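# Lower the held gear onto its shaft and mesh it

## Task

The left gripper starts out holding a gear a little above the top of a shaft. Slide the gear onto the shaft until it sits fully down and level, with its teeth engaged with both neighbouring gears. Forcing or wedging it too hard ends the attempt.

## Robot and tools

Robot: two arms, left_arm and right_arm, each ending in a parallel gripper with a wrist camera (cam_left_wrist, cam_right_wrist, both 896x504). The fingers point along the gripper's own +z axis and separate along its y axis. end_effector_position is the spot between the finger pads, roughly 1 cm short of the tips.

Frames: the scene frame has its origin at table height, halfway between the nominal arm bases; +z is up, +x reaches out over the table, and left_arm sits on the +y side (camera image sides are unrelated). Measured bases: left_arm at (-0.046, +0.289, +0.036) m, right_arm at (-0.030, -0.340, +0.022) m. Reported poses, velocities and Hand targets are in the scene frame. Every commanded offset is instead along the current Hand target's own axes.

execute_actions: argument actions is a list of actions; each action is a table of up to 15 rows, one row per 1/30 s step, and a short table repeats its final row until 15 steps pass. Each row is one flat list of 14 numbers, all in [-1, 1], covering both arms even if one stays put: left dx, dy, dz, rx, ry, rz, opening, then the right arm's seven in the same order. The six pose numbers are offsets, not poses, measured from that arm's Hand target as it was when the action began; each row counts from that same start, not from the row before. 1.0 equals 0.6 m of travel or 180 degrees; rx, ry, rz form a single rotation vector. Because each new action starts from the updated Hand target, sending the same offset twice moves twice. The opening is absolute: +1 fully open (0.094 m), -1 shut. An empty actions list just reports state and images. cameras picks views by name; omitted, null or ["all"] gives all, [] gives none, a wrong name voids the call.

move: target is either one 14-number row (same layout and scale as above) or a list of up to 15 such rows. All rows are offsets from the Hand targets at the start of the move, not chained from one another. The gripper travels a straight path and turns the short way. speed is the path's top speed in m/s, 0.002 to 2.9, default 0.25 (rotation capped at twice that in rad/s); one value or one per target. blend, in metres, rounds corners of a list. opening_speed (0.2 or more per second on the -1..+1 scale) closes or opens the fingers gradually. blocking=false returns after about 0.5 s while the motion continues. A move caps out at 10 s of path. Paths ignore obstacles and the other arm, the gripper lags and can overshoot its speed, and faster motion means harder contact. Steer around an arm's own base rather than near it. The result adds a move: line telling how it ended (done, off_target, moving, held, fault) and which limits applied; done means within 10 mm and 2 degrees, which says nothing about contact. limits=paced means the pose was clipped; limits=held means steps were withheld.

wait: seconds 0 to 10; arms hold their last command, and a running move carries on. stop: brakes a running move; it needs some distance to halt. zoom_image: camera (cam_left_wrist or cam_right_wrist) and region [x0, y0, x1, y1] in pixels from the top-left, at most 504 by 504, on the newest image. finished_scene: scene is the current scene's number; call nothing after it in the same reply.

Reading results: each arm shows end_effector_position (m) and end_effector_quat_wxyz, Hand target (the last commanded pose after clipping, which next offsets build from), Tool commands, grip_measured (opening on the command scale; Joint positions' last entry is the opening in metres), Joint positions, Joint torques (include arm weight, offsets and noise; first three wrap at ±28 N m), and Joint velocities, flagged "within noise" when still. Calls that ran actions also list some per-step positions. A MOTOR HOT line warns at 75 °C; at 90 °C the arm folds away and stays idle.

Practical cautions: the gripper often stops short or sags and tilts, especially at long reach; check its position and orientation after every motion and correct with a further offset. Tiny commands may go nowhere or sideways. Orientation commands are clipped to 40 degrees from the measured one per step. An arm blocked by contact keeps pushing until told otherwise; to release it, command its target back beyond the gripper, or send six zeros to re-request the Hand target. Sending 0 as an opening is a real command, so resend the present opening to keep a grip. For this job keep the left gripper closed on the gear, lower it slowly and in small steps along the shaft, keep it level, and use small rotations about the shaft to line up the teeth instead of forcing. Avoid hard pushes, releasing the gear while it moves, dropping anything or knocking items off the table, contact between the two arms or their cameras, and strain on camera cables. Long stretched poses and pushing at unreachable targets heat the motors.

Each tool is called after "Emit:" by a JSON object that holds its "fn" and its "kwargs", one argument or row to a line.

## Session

Emit:
{"fn": "execute_actions", "kwargs": {
  "actions": []
}}

Emit:
{"fn": "zoom_image", "kwargs": {
  "camera": "cam_left_wrist",
  "region": [200, 0, 700, 504]
}}

Scene clock: 0.00 s.
left_arm: end_effector_position=(+0.2330, +0.1337, +0.1579) grip_measured=-0.641 end_effector_quat_wxyz=(+0.008, +0.861, +0.508, +0.008) | right_arm: end_effector_position=(+0.3508, -0.3500, +0.4239) grip_measured=+1.000 end_effector_quat_wxyz=(+0.707, +0.010, +0.707, -0.010)
Joint positions: left_arm=[-0.502 1.731 1.476 -1.294 -0.006 1.563 0.017] | right_arm=[0 1.047 1.047 0 0 0 0.094]
Joint velocities: within noise
Joint torques (N m): no reading
Heat: left arm: 33 °C; right arm: 40 °C.
Hand target: left_arm +0.2349, +0.1324, +0.1631; +0.016, +0.861, +0.508, +0.012 | right_arm +0.3488, -0.3499, +0.4326; +0.715, +0.009, +0.699, -0.010
Tool commands: left_gripper/opening=-1.0 right_gripper/opening=+1.0

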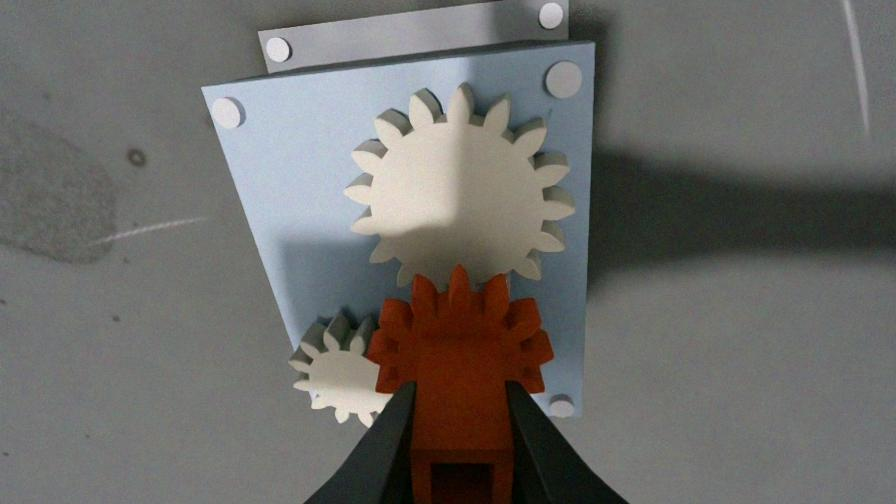

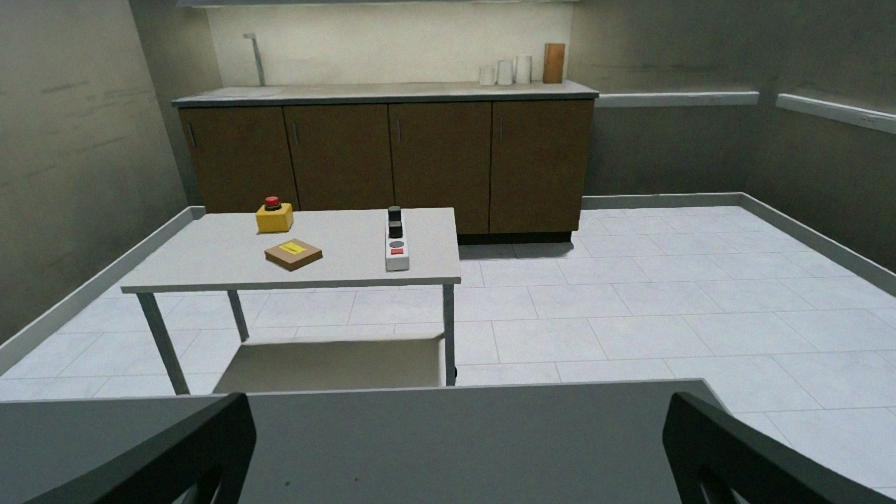

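Scaled by 1.000.

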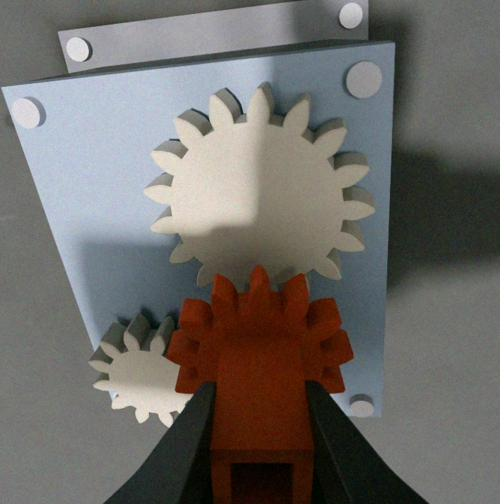

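Emit:
{"fn": "move", "kwargs": {
  "target": [0,0,-0.1,0,0,0,-1,0.391,0.45,-0.388,-0.344,0,0,1],
  "speed": 0.2
}}

Emit:
{"fn": "zoom_image", "kwargs": {
  "camera": "cam_left_wrist",
  "region": [200, 0, 600, 400]
}}

Emit:
{"fn": "zoom_image", "kwargs": {
  "camera": "cam_right_wrist",
  "region": [200, 100, 700, 500]
}}

Scene clock: 14.63 s.
left_arm: end_effector_position=(+0.2309, +0.1348, +0.2195) grip_measured=-0.641 end_effector_quat_wxyz=(+0.015, +0.861, +0.508, +0.012) | right_arm: end_effector_position=(+0.1292, -0.0733, +0.1933) grip_measured=+1.000 end_effector_quat_wxyz=(+0.613, -0.359, +0.608, +0.354)
Joint positions: left_arm=[-0.502 1.731 1.722 -1.523 -0.006 1.563 0.017] | right_arm=[1.026 0.937 0.034 0.905 -0.058 -0.01 0.094]
Joint velocities: within noise
Joint torques (N m): left_arm=[-0.32 -6.42 8.8 0.26 0.11 0.17] | right_arm=[0.87 -0.16 4.9 2.33 0.05 -0.11]
Heat: left arm: 35 °C; right arm: 40 °C.
Hand target: left_arm +0.2327, +0.1333, +0.2231; +0.016, +0.861, +0.508, +0.012 | right_arm +0.1284, -0.0738, +0.1931; +0.618, -0.360, +0.604, +0.352
Off the commanded pose: left_arm 0.004 m, 0 deg | right_arm 0.001 m, 1 deg.
move: done
camera_calibration:
cam_left_wrist: T_world_to_cam=[[-0.859101, 0.510006, -0.0428969, 0.142976], [0.44205, 0.781642, 0.440032, -0.267272], [0.257949, 0.359069, -0.896957, 0.175722], [0, 0, 0, 1]] pos_world=[0.195651, 0.0728956, 0.281356]
cam_right_wrist: T_world_to_cam=[[0.874415, -0.485038, 0.0116666, -0.149201], [-0.188052, -0.360986, -0.913414, 0.214767], [0.447252, 0.79651, -0.406864, 0.170098], [0, 0, 0, 1]] pos_world=[0.094774, -0.130325, 0.267119]

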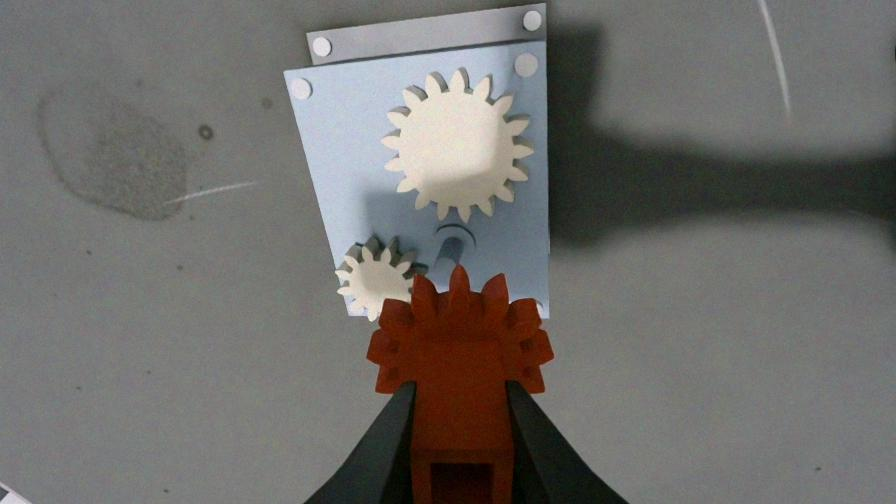

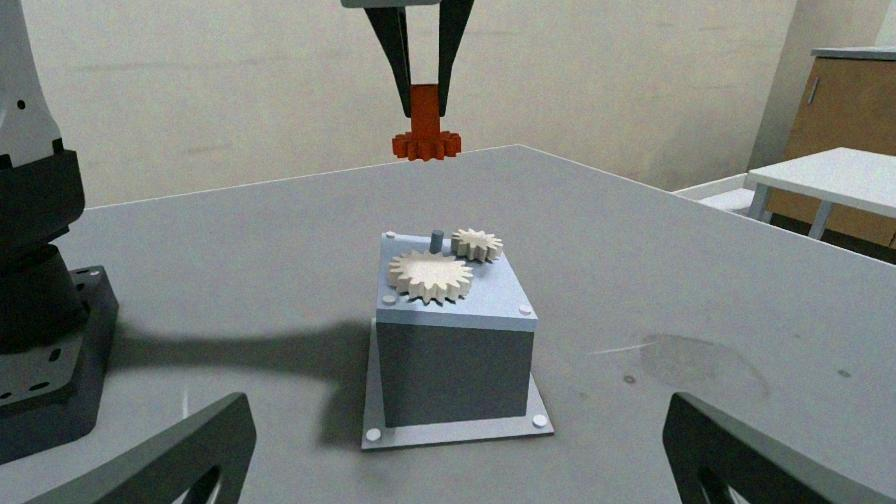

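Scaled by 1.260 from the camera's 896x504 image, which has a finer 1280x720 frame.

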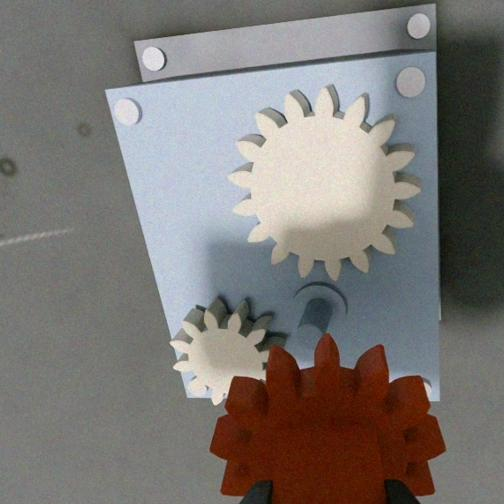

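Scaled by 1.008 from the camera's 896x504 image, which has a finer 1280x720 frame.

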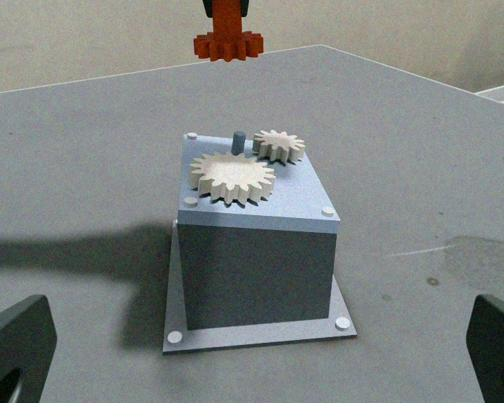

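Emit:
{"fn": "zoom_image", "kwargs": {
  "camera": "cam_left_wrist",
  "region": [410, 200, 500, 300]
}}

Emit:
{"fn": "zoom_image", "kwargs": {
  "camera": "cam_right_wrist",
  "region": [370, 80, 550, 320]
}}

Scaled by 5.040 from the camera's 896x504 image, which has a finer 1280x720 frame.

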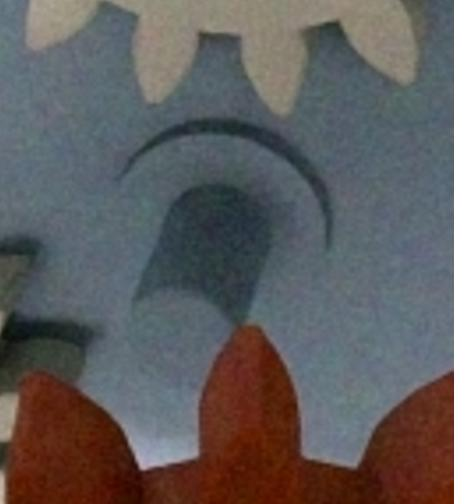

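Scaled by 2.100 from the camera's 896x504 image, which has a finer 1280x720 frame.

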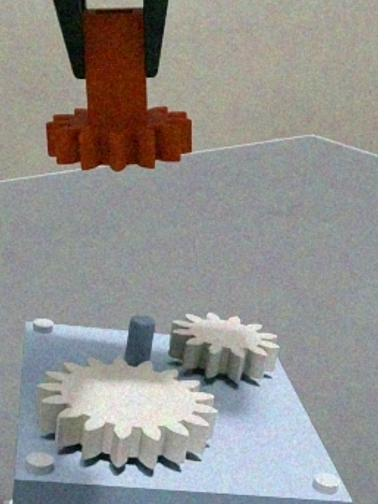

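Emit:
{"fn": "move", "kwargs": {
  "target": [0.0208,0.0203,0.0905,0.0513,-0.0156,0,-1,0,0,0.15,0,0,0,1],
  "speed": 0.12
}}

Emit:
{"fn": "zoom_image", "kwargs": {
  "camera": "cam_right_wrist",
  "region": [300, 100, 600, 400]
}}

Scene clock: 105.10 s.
left_arm: end_effector_position=(+0.2476, +0.1407, +0.1648) grip_measured=-0.641 end_effector_quat_wxyz=(-0.052, +0.857, +0.510, -0.048) | right_arm: end_effector_position=(+0.1707, -0.0014, +0.1841) grip_measured=+1.000 end_effector_quat_wxyz=(+0.605, -0.364, +0.616, +0.349)
Joint positions: left_arm=[-0.447 1.925 1.74 -1.524 0.023 1.613 0.017] | right_arm=[1.045 1.511 0.294 1.193 -0.039 -0.011 0.094]
Joint velocities: within noise
Joint torques (N m): left_arm=[0.1 -8.46 8.72 -0.1 0.27 0.31] | right_arm=[0.96 -3.58 6.53 2.29 0.04 -0.11]
Heat: left arm: 38 °C; right arm: 38 °C.
Hand target: left_arm +0.2515, +0.1375, +0.1693; -0.041, +0.860, +0.507, -0.050 | right_arm +0.1728, +0.0045, +0.1938; +0.618, -0.360, +0.605, +0.352
Off the commanded pose: left_arm 0.007 m, 1 deg | right_arm 0.012 m, 2 deg.
move: off_target (right_arm)
camera_calibration:
cam_left_wrist: T_world_to_cam=[[-0.855426, 0.500854, 0.131876, 0.123534], [0.508151, 0.762388, 0.400684, -0.262345], [0.100144, 0.409768, -0.906676, 0.153782], [0, 0, 0, 1]] pos_world=[0.223585, 0.0751211, 0.228257]
cam_right_wrist: T_world_to_cam=[[0.874377, -0.485118, 0.0112068, -0.15037], [-0.19979, -0.380957, -0.902749, 0.24017], [0.442209, 0.787104, -0.430022, 0.0956234], [0, 0, 0, 1]] pos_world=[0.137178, -0.0567181, 0.259619]

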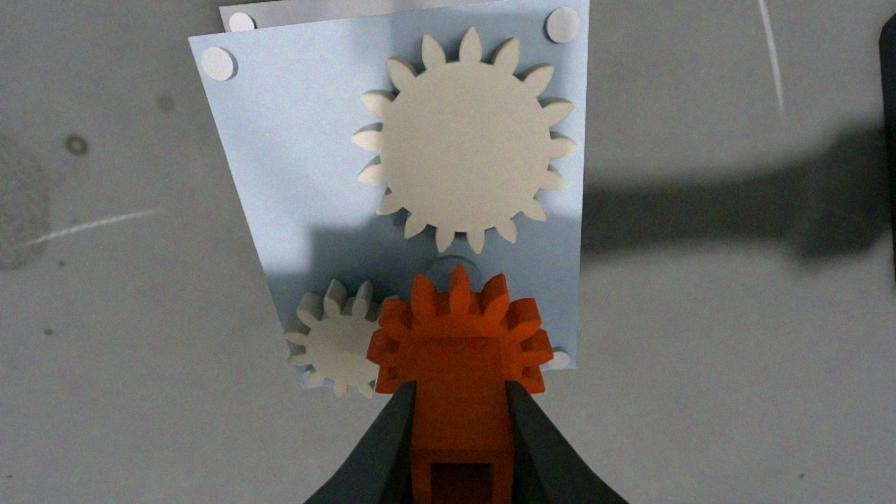

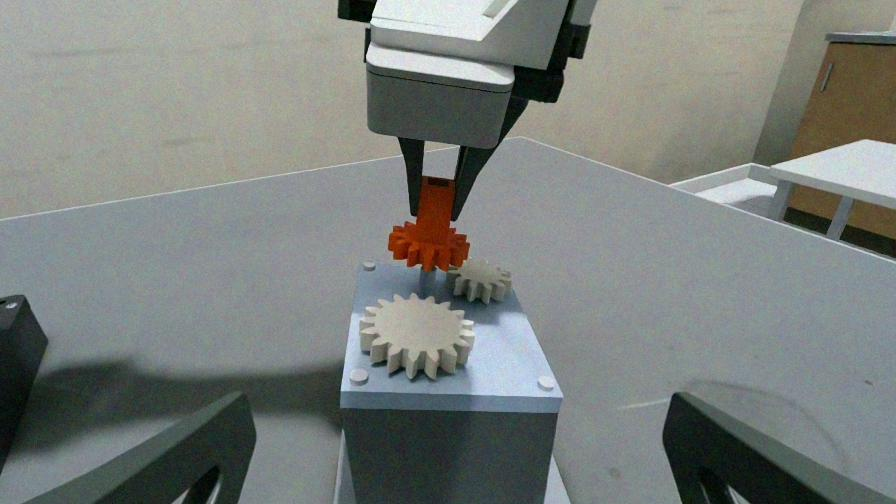

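Scaled by 1.680 from the camera's 896x504 image, which has a finer 1280x720 frame.

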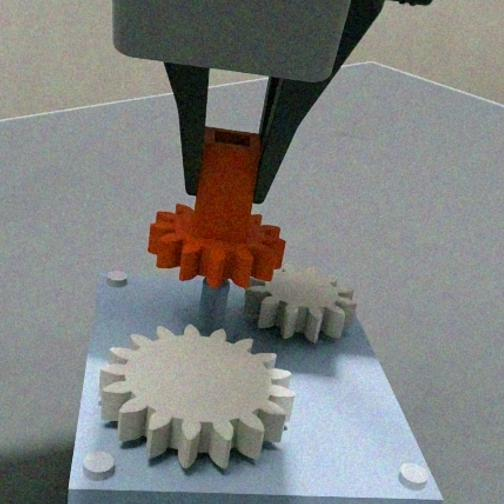

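Emit:
{"fn": "move", "kwargs": {
  "target": [0,0,0,-0.0046,-0.0044,0,-1,0,0,0.0,0,0,0,1],
  "speed": 0.05
}}

Emit:
{"fn": "zoom_image", "kwargs": {
  "camera": "cam_right_wrist",
  "region": [370, 160, 530, 320]
}}

Emit:
{"fn": "zoom_image", "kwargs": {
  "camera": "cam_left_wrist",
  "region": [180, 0, 620, 420]
}}

Scene clock: 117.77 s.
left_arm: end_effector_position=(+0.2473, +0.1401, +0.1649) grip_measured=-0.641 end_effector_quat_wxyz=(-0.048, +0.857, +0.510, -0.053) | right_arm: end_effector_position=(+0.1707, -0.0014, +0.1844) grip_measured=+1.000 end_effector_quat_wxyz=(+0.606, -0.364, +0.616, +0.349)
Joint positions: left_arm=[-0.442 1.925 1.74 -1.524 0.036 1.619 0.017] | right_arm=[1.045 1.511 0.294 1.194 -0.039 -0.011 0.094]
Joint velocities: within noise
Joint torques (N m): left_arm=[0.24 -9.57 7.08 0.09 0.26 0.28] | right_arm=[0.85 -3.62 6.63 2.32 0.03 -0.09]
Heat: left arm: 39 °C; right arm: 38 °C.
Hand target: left_arm +0.2514, +0.1375, +0.1694; -0.031, +0.859, +0.508, -0.052 | right_arm +0.1729, +0.0044, +0.1939; +0.618, -0.360, +0.605, +0.352
Off the commanded pose: left_arm 0.007 m, 2 deg | right_arm 0.011 m, 2 deg.
move: off_target (right_arm)
camera_calibration:
cam_left_wrist: T_world_to_cam=[[-0.854832, 0.502207, 0.130576, 0.123439], [0.510221, 0.767635, 0.387829, -0.260893], [0.0945356, 0.398151, -0.912436, 0.15814], [0, 0, 0, 1]] pos_world=[0.223683, 0.0753157, 0.229356]
cam_right_wrist: T_world_to_cam=[[0.874204, -0.485428, 0.0112762, -0.150433], [-0.199392, -0.380065, -0.903213, 0.240429], [0.442731, 0.787344, -0.429045, 0.0954763], [0, 0, 0, 1]] pos_world=[0.137178, -0.0568181, 0.259819]

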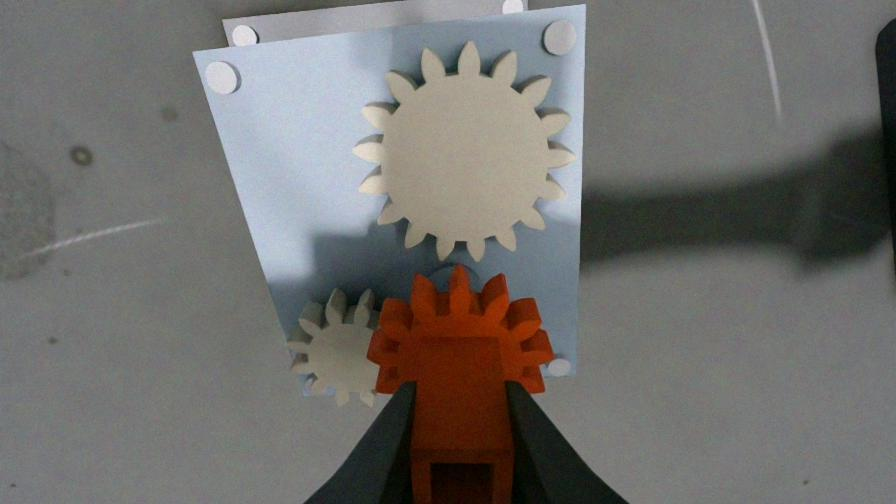

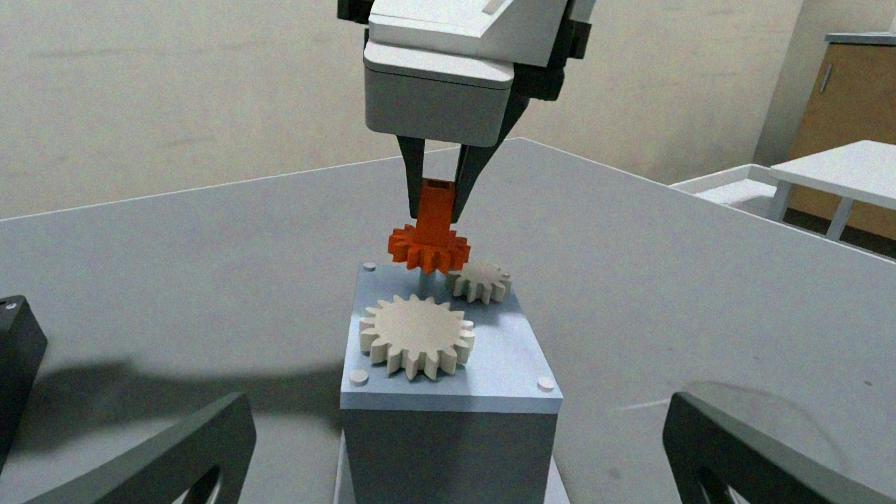

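Scaled by 3.150 from the camera's 896x504 image, which has a finer 1280x720 frame.

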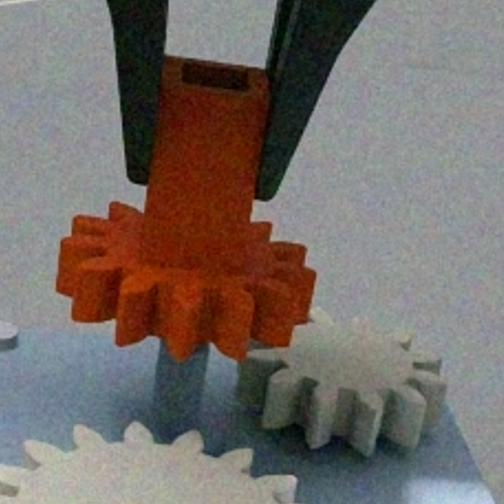

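Scaled by 1.145 from the camera's 896x504 image, which has a finer 1280x720 frame.

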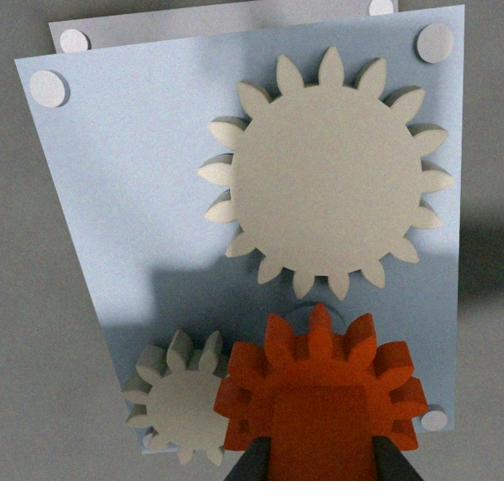

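Emit:
{"fn": "move", "kwargs": {
  "target": [0,0,0,0,0,0,-1,0.01,-0.172,0.12,-0.26,0,0,1],
  "speed": 0.15
}}

Emit:
{"fn": "zoom_image", "kwargs": {
  "camera": "cam_right_wrist",
  "region": [300, 200, 600, 460]
}}

Scene clock: 158.27 s.
left_arm: end_effector_position=(+0.2472, +0.1400, +0.1649) grip_measured=-0.641 end_effector_quat_wxyz=(-0.048, +0.857, +0.510, -0.054) | right_arm: end_effector_position=(+0.2950, +0.0165, +0.1915) grip_measured=+1.000 end_effector_quat_wxyz=(-0.426, +0.569, -0.422, -0.562)
Joint positions: left_arm=[-0.442 1.925 1.74 -1.524 0.037 1.62 0.017] | right_arm=[0.495 2.113 1.146 0.946 -1.385 -0.031 0.094]
Joint velocities: within noise
Joint torques (N m): left_arm=[0.31 -9.63 7.12 0.11 0.24 0.32] | right_arm=[-0.28 -9.8 7.16 1.38 -0.3 -0.16]
Heat: left arm: 39 °C; right arm: 38 °C.
Hand target: left_arm +0.2514, +0.1375, +0.1693; -0.031, +0.859, +0.508, -0.052 | right_arm +0.2983, +0.0160, +0.1906; -0.424, +0.575, -0.415, -0.563
Off the commanded pose: left_arm 0.007 m, 2 deg | right_arm 0.003 m, 1 deg.
move: done
camera_calibration:
cam_left_wrist: T_world_to_cam=[[-0.854678, 0.502495, 0.130478, 0.123455], [0.510516, 0.767804, 0.387105, -0.260729], [0.0943367, 0.397461, -0.912757, 0.15835], [0, 0, 0, 1]] pos_world=[0.223682, 0.0752152, 0.229356]
cam_right_wrist: T_world_to_cam=[[0.958129, 0.28611, 0.0114209, -0.287993], [0.128, -0.392287, -0.910893, 0.183542], [-0.256136, 0.874215, -0.412484, 0.2309], [0, 0, 0, 1]] pos_world=[0.311583, -0.0474568, 0.265719]

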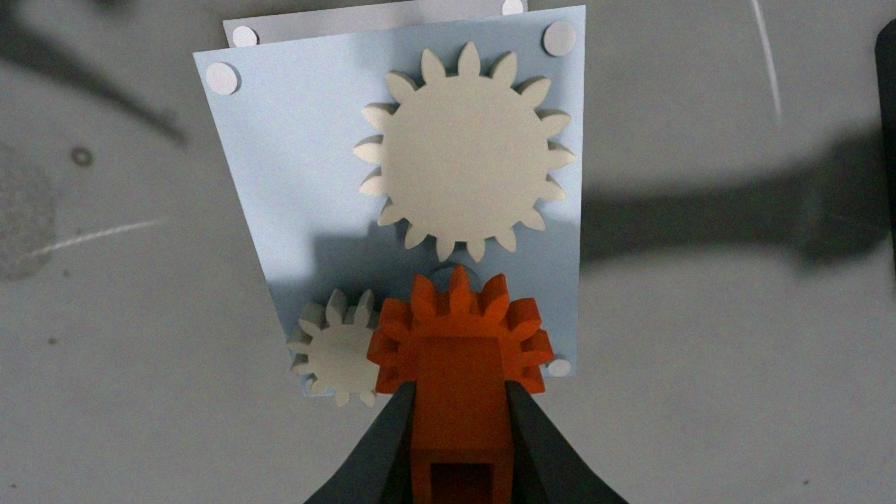

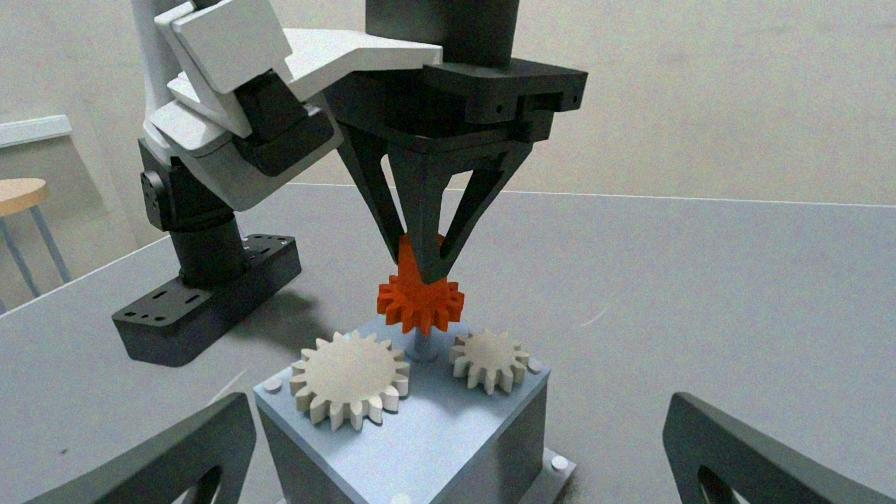

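Scaled by 1.680 from the camera's 896x504 image, which has a finer 1280x720 frame.

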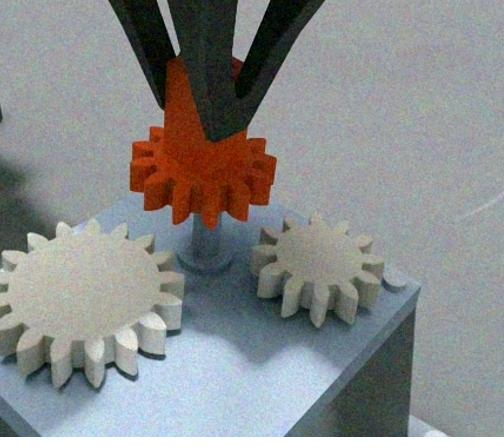

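Emit:
{"fn": "zoom_image", "kwargs": {
  "camera": "cam_right_wrist",
  "region": [360, 230, 490, 370]
}}

Scaled by 3.600 from the camera's 896x504 image, which has a finer 1280x720 frame.

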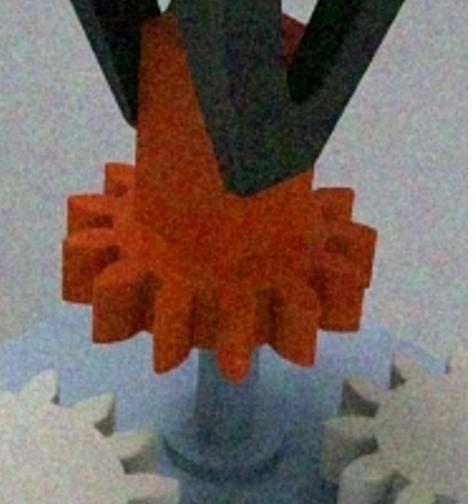

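Emit:
{"fn": "move", "kwargs": {
  "target": [0.0050,0.0008,0,0,0,0,-1,0,0,0,0,0,0,1],
  "speed": 0.05
}}

Emit:
{"fn": "zoom_image", "kwargs": {
  "camera": "cam_right_wrist",
  "region": [360, 230, 490, 370]
}}

Scene clock: 182.10 s.
left_arm: end_effector_position=(+0.2486, +0.1428, +0.1649) grip_measured=-0.641 end_effector_quat_wxyz=(-0.047, +0.857, +0.511, -0.054) | right_arm: end_effector_position=(+0.2949, +0.0165, +0.1907) grip_measured=+1.000 end_effector_quat_wxyz=(-0.426, +0.569, -0.423, -0.562)
Joint positions: left_arm=[-0.432 1.925 1.74 -1.524 0.037 1.628 0.017] | right_arm=[0.495 2.113 1.147 0.937 -1.386 -0.037 0.094]
Joint velocities: within noise
Joint torques (N m): left_arm=[0.25 -9.36 7.35 0.1 0.24 0.29] | right_arm=[-0.28 -9.95 7.3 1.45 -0.31 -0.09]
Heat: left arm: 38 °C; right arm: 39 °C.
Hand target: left_arm +0.2533, +0.1399, +0.1691; -0.031, +0.859, +0.508, -0.052 | right_arm +0.2983, +0.0160, +0.1907; -0.424, +0.575, -0.415, -0.563
Off the commanded pose: left_arm 0.007 m, 2 deg | right_arm 0.003 m, 1 deg.
move: done
camera_calibration:
cam_left_wrist: T_world_to_cam=[[-0.855466, 0.501244, 0.130122, 0.123624], [0.509359, 0.76909, 0.386075, -0.263364], [0.0934419, 0.396553, -0.913244, 0.157531], [0, 0, 0, 1]] pos_world=[0.225183, 0.0781155, 0.229456]
cam_right_wrist: T_world_to_cam=[[0.958028, 0.286514, 0.009613, -0.287581], [0.126957, -0.393968, -0.910314, 0.183025], [-0.25703, 0.873326, -0.413808, 0.231137], [0, 0, 0, 1]] pos_world=[0.311683, -0.0473566, 0.265021]

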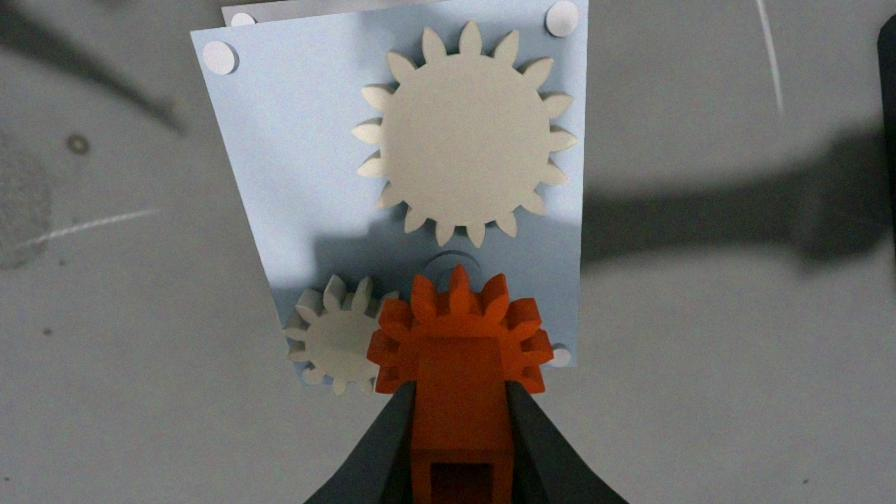

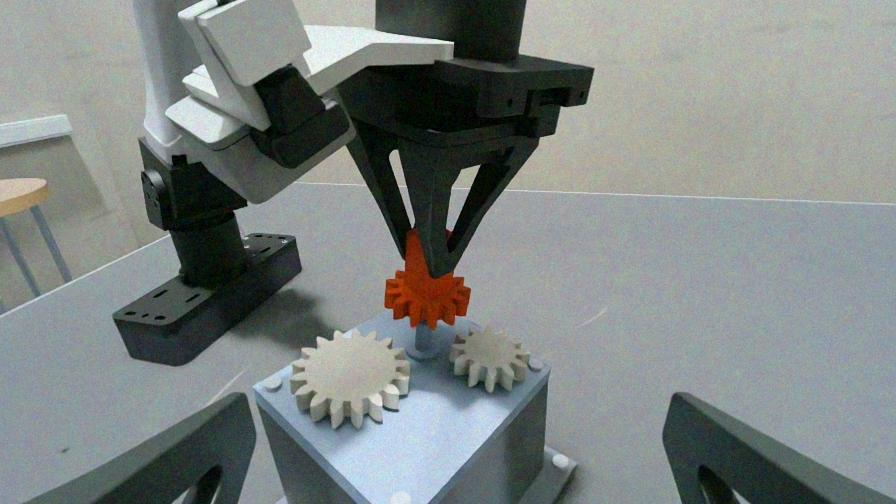

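Scaled by 3.600 from the camera's 896x504 image, which has a finer 1280x720 frame.

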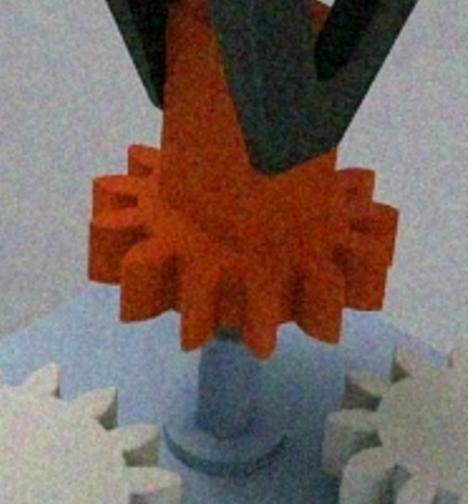

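Emit:
{"fn": "move", "kwargs": {
  "target": [0,0,0,0,0,0,-1,-0.01,0.205,0.043,0.26,0,0,1],
  "speed": 0.15
}}

Emit:
{"fn": "zoom_image", "kwargs": {
  "camera": "cam_right_wrist",
  "region": [370, 160, 510, 310]
}}

Scene clock: 198.23 s.
left_arm: end_effector_position=(+0.2486, +0.1428, +0.1649) grip_measured=-0.641 end_effector_quat_wxyz=(-0.047, +0.857, +0.510, -0.054) | right_arm: end_effector_position=(+0.1754, +0.0062, +0.1808) grip_measured=+1.000 end_effector_quat_wxyz=(+0.605, -0.370, +0.615, +0.344)
Joint positions: left_arm=[-0.432 1.925 1.74 -1.524 0.037 1.628 0.017] | right_arm=[1.044 1.556 0.326 1.2 -0.041 -0.026 0.094]
Joint velocities: within noise
Joint torques (N m): left_arm=[0.2 -9.4 7.3 0.06 0.25 0.3] | right_arm=[0.87 -8.1 3.84 2.3 0.02 0.09]
Heat: left arm: 39 °C; right arm: 40 °C.
Hand target: left_arm +0.2533, +0.1399, +0.1691; -0.031, +0.859, +0.508, -0.052 | right_arm +0.1730, +0.0043, +0.1939; +0.618, -0.360, +0.605, +0.352
Off the commanded pose: left_arm 0.007 m, 2 deg | right_arm 0.014 m, 2 deg.
move: off_target (right_arm)
camera_calibration:
cam_left_wrist: T_world_to_cam=[[-0.855268, 0.501587, 0.130106, 0.123556], [0.509655, 0.768871, 0.386121, -0.263424], [0.0936386, 0.396546, -0.913227, 0.157484], [0, 0, 0, 1]] pos_world=[0.225183, 0.0781153, 0.229456]
cam_right_wrist: T_world_to_cam=[[0.87495, -0.483556, 0.025223, -0.153398], [-0.191392, -0.393215, -0.899306, 0.238936], [0.444783, 0.78202, -0.436592, 0.0869442], [0, 0, 0, 1]] pos_world=[0.141275, -0.0482152, 0.256705]

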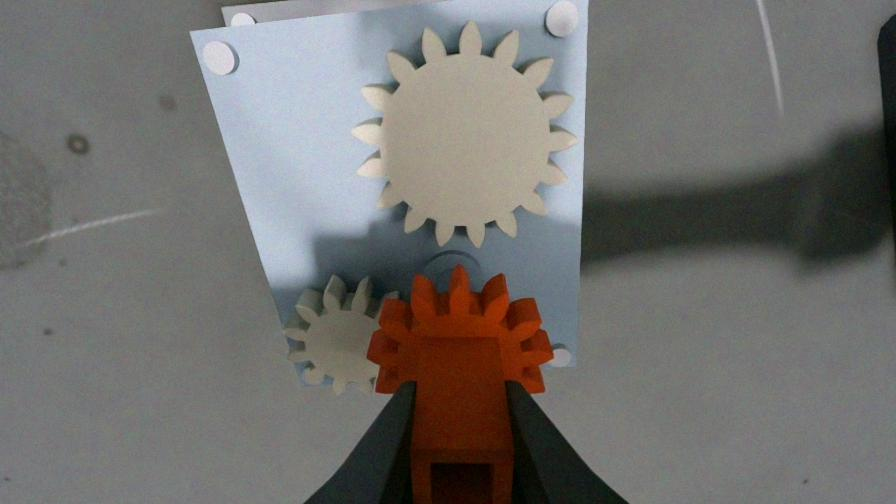

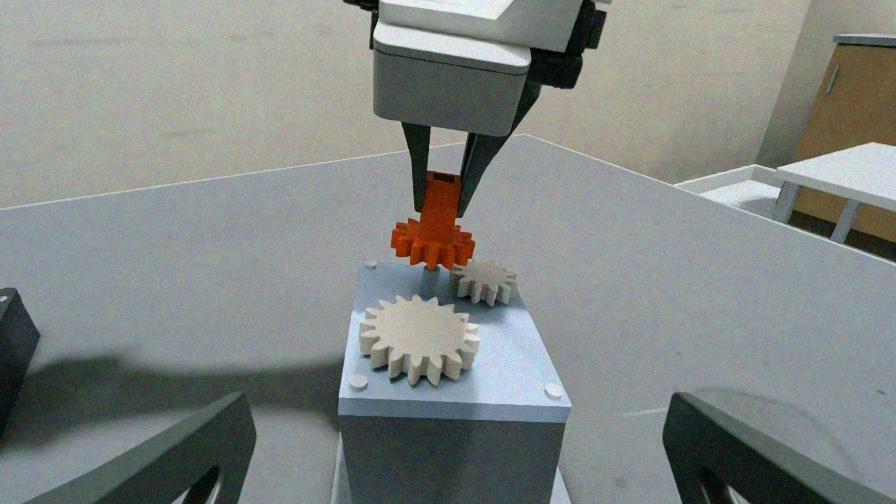

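Scaled by 3.360 from the camera's 896x504 image, which has a finer 1280x720 frame.

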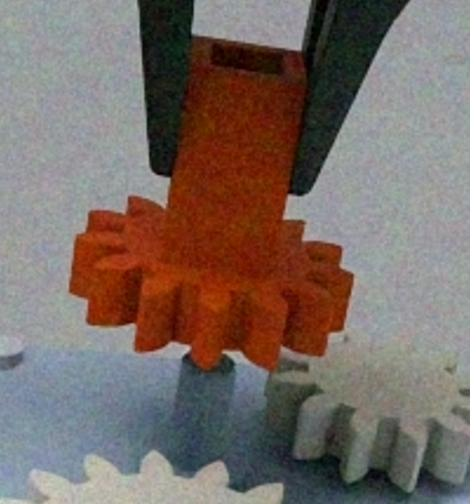

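Emit:
{"fn": "zoom_image", "kwargs": {
  "camera": "cam_right_wrist",
  "region": [385, 210, 485, 290]
}}

Scaled by 5.040 from the camera's 896x504 image, which has a finer 1280x720 frame.

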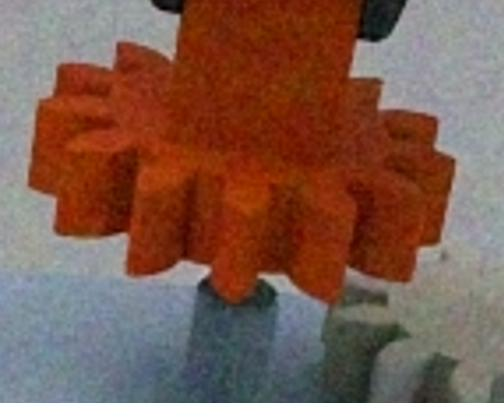

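Emit:
{"fn": "move", "kwargs": {
  "target": [-0.0028,0.0012,0.006,0,0,0,-1,0,0,0,0,0,0,1],
  "speed": 0.05
}}

Emit:
{"fn": "zoom_image", "kwargs": {
  "camera": "cam_right_wrist",
  "region": [385, 210, 485, 290]
}}

Scene clock: 267.13 s.
left_arm: end_effector_position=(+0.2508, +0.1418, +0.1646) grip_measured=-0.641 end_effector_quat_wxyz=(-0.043, +0.857, +0.510, -0.052) | right_arm: end_effector_position=(+0.1755, +0.0062, +0.1809) grip_measured=+1.000 end_effector_quat_wxyz=(+0.606, -0.370, +0.615, +0.344)
Joint positions: left_arm=[-0.432 1.925 1.74 -1.515 0.037 1.628 0.017] | right_arm=[1.044 1.556 0.326 1.2 -0.04 -0.026 0.094]
Joint velocities: within noise
Joint torques (N m): left_arm=[-0.36 -9.37 6.16 0.15 0.24 0.26] | right_arm=[0.81 -8.06 3.75 2.31 0.05 0.07]
Heat: left arm: 39 °C; right arm: 40 °C.
Hand target: left_arm +0.2526, +0.1381, +0.1656; -0.031, +0.859, +0.508, -0.052 | right_arm +0.1731, +0.0043, +0.1940; +0.618, -0.360, +0.604, +0.352
Off the commanded pose: left_arm 0.004 m, 1 deg | right_arm 0.013 m, 2 deg.
move: off_target (right_arm)
camera_calibration:
cam_left_wrist: T_world_to_cam=[[-0.856312, 0.502153, 0.120717, 0.127577], [0.506396, 0.770451, 0.387258, -0.263181], [0.101456, 0.392744, -0.914034, 0.156059], [0, 0, 0, 1]] pos_world=[0.226686, 0.0774135, 0.229161]
cam_right_wrist: T_world_to_cam=[[0.874576, -0.484228, 0.0252836, -0.153483], [-0.191495, -0.392827, -0.899453, 0.239117], [0.445473, 0.781799, -0.436285, 0.0867555], [0, 0, 0, 1]] pos_world=[0.141375, -0.0482146, 0.256805]

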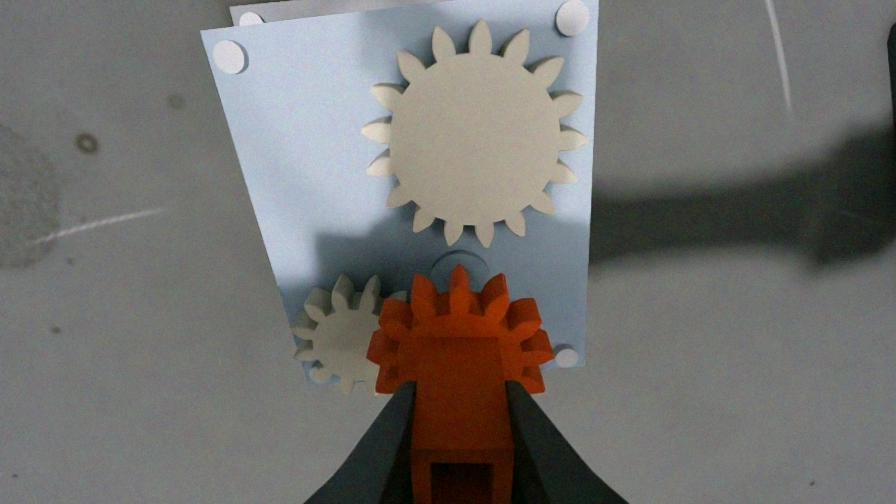

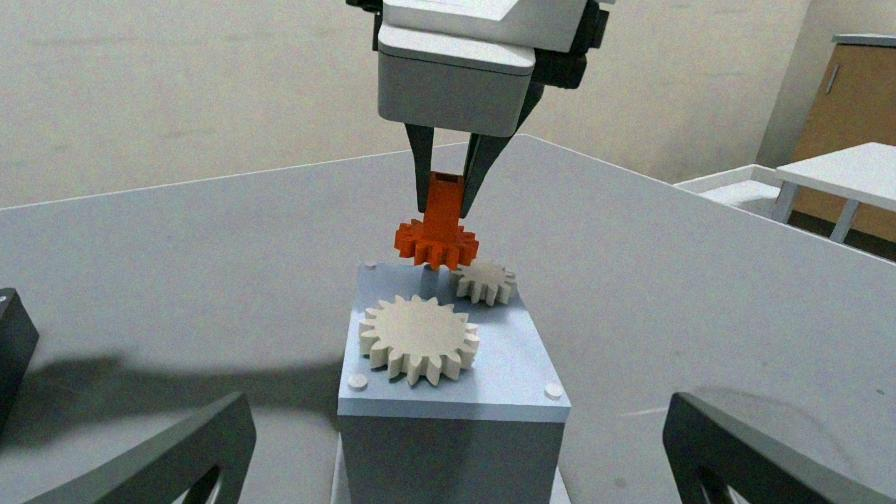

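Scaled by 5.040 from the camera's 896x504 image, which has a finer 1280x720 frame.

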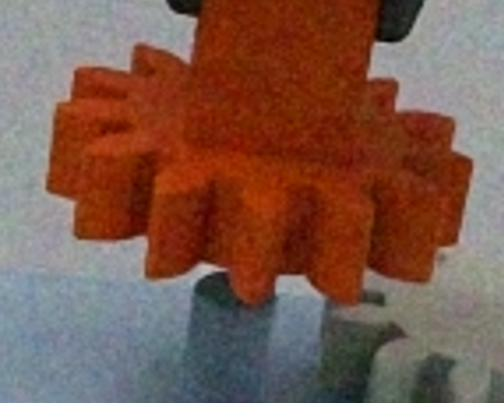

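Emit:
{"fn": "move", "kwargs": {
  "target": [-0.0041,-0.0006,0.0071,0,0,0,-1,0,0,0,0,0,0,1],
  "speed": 0.05
}}

Emit:
{"fn": "zoom_image", "kwargs": {
  "camera": "cam_right_wrist",
  "region": [385, 210, 485, 290]
}}

Scene clock: 283.07 s.
left_arm: end_effector_position=(+0.2512, +0.1415, +0.1603) grip_measured=-0.641 end_effector_quat_wxyz=(-0.043, +0.857, +0.510, -0.051) | right_arm: end_effector_position=(+0.1755, +0.0062, +0.1809) grip_measured=+1.000 end_effector_quat_wxyz=(+0.606, -0.370, +0.615, +0.344)
Joint positions: left_arm=[-0.432 1.925 1.723 -1.497 0.037 1.628 0.017] | right_arm=[1.044 1.556 0.326 1.2 -0.04 -0.026 0.094]
Joint velocities: within noise
Joint torques (N m): left_arm=[-0.94 -9.78 5.57 0.14 0.24 0.19] | right_arm=[0.85 -8.12 3.85 2.31 0.03 0.07]
Heat: left arm: 38 °C; right arm: 40 °C.
Hand target: left_arm +0.2506, +0.1362, +0.1615; -0.031, +0.859, +0.508, -0.052 | right_arm +0.1730, +0.0043, +0.1940; +0.618, -0.360, +0.604, +0.352
Off the commanded pose: left_arm 0.006 m, 1 deg | right_arm 0.013 m, 2 deg.
move: off_target (right_arm)
camera_calibration:
cam_left_wrist: T_world_to_cam=[[-0.856462, 0.502179, 0.119535, 0.128876], [0.505981, 0.770807, 0.38709, -0.261422], [0.10225, 0.392011, -0.914261, 0.152225], [0, 0, 0, 1]] pos_world=[0.227087, 0.0771131, 0.224962]
cam_right_wrist: T_world_to_cam=[[0.874576, -0.484228, 0.0252836, -0.153483], [-0.191495, -0.392827, -0.899453, 0.239117], [0.445473, 0.781799, -0.436285, 0.0867555], [0, 0, 0, 1]] pos_world=[0.141375, -0.0482146, 0.256805]

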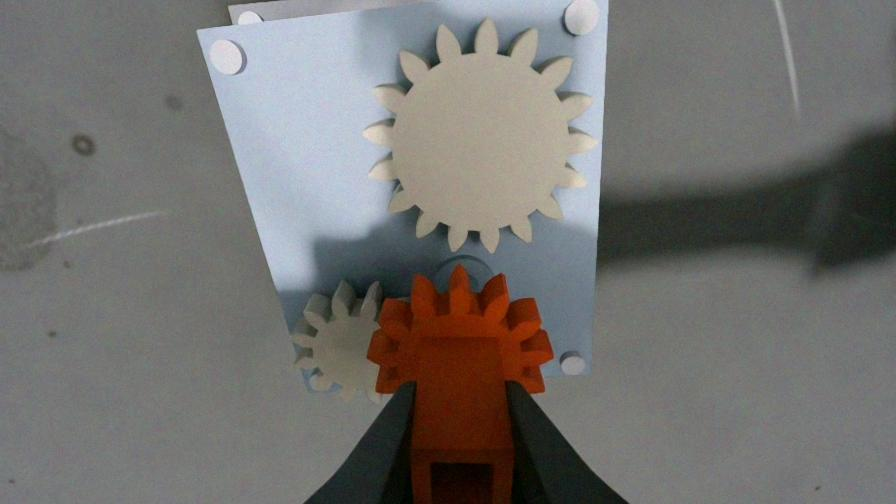

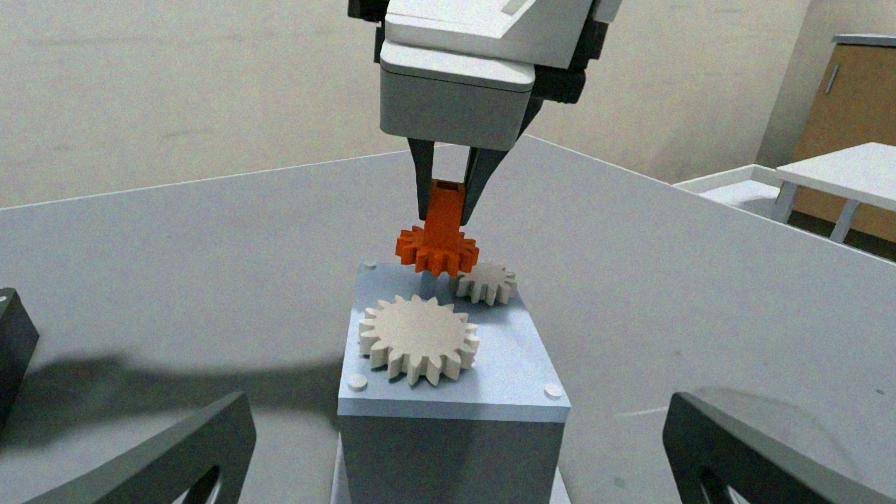

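Scaled by 5.040 from the camera's 896x504 image, which has a finer 1280x720 frame.

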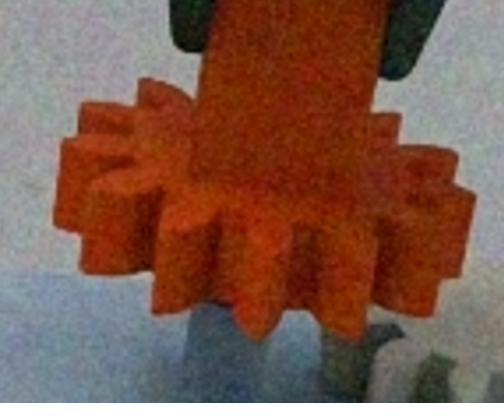

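Emit:
{"fn": "move", "kwargs": {
  "target": [-0.0068,-0.003,0.0004,0,0,0,-1,0,0,0,0,0,0,1],
  "speed": 0.05
}}

Emit:
{"fn": "zoom_image", "kwargs": {
  "camera": "cam_right_wrist",
  "region": [385, 210, 485, 290]
}}

Scene clock: 295.00 s.
left_arm: end_effector_position=(+0.2476, +0.1382, +0.1581) grip_measured=-0.641 end_effector_quat_wxyz=(-0.046, +0.860, +0.506, -0.054) | right_arm: end_effector_position=(+0.1755, +0.0062, +0.1809) grip_measured=+1.000 end_effector_quat_wxyz=(+0.606, -0.370, +0.615, +0.344)
Joint positions: left_arm=[-0.445 1.925 1.713 -1.494 0.039 1.626 0.017] | right_arm=[1.044 1.556 0.326 1.2 -0.04 -0.026 0.094]
Joint velocities: within noise
Joint torques (N m): left_arm=[-0.72 -10.47 5.45 0.13 0.24 0.1] | right_arm=[0.85 -8.12 3.77 2.28 0.05 0.09]
Heat: left arm: 38 °C; right arm: 40 °C.
Hand target: left_arm +0.2471, +0.1335, +0.1617; -0.031, +0.859, +0.508, -0.052 | right_arm +0.1730, +0.0043, +0.1940; +0.618, -0.360, +0.604, +0.352
Off the commanded pose: left_arm 0.006 m, 2 deg | right_arm 0.013 m, 2 deg.
move: off_target (right_arm)
camera_calibration:
cam_left_wrist: T_world_to_cam=[[-0.850286, 0.510845, 0.126697, 0.123874], [0.516774, 0.764668, 0.385004, -0.257665], [0.0997962, 0.392837, -0.914177, 0.152323], [0, 0, 0, 1]] pos_world=[0.223282, 0.073909, 0.222758]
cam_right_wrist: T_world_to_cam=[[0.874576, -0.484228, 0.0252836, -0.153483], [-0.191495, -0.392827, -0.899453, 0.239117], [0.445473, 0.781799, -0.436285, 0.0867555], [0, 0, 0, 1]] pos_world=[0.141375, -0.0482146, 0.256805]

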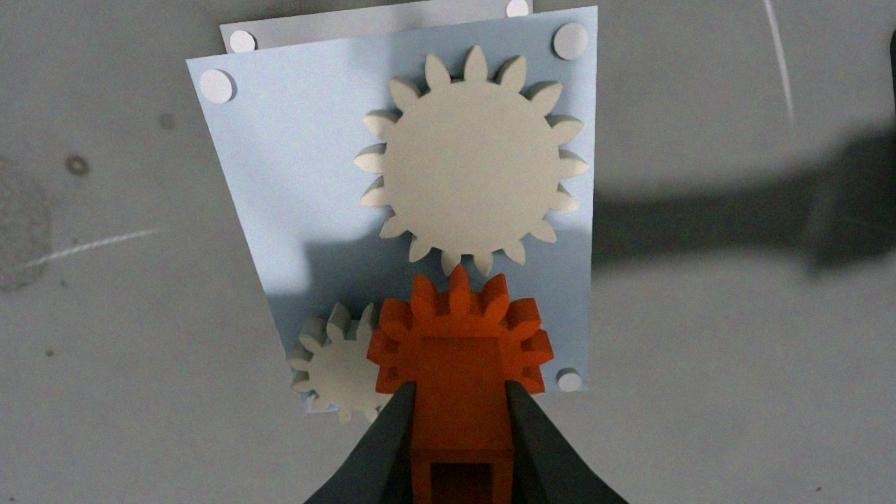

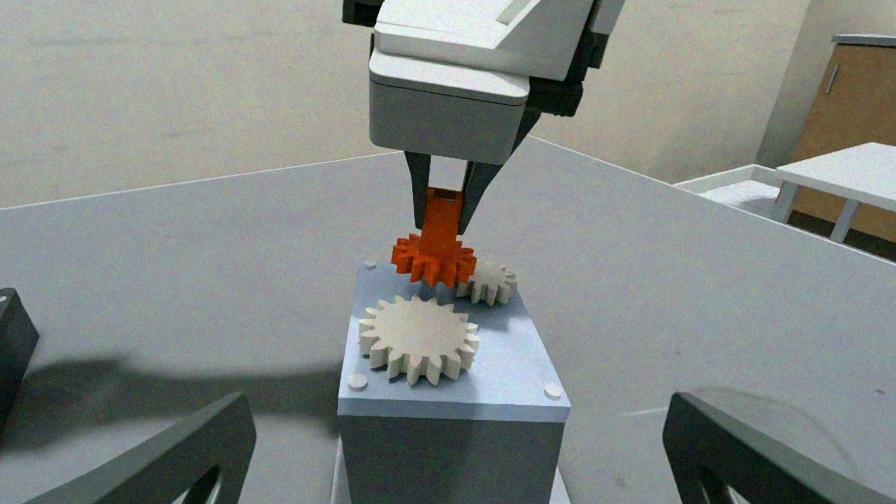

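Scaled by 5.040 from the camera's 896x504 image, which has a finer 1280x720 frame.

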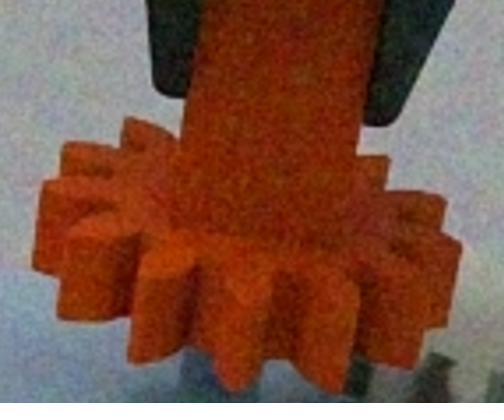

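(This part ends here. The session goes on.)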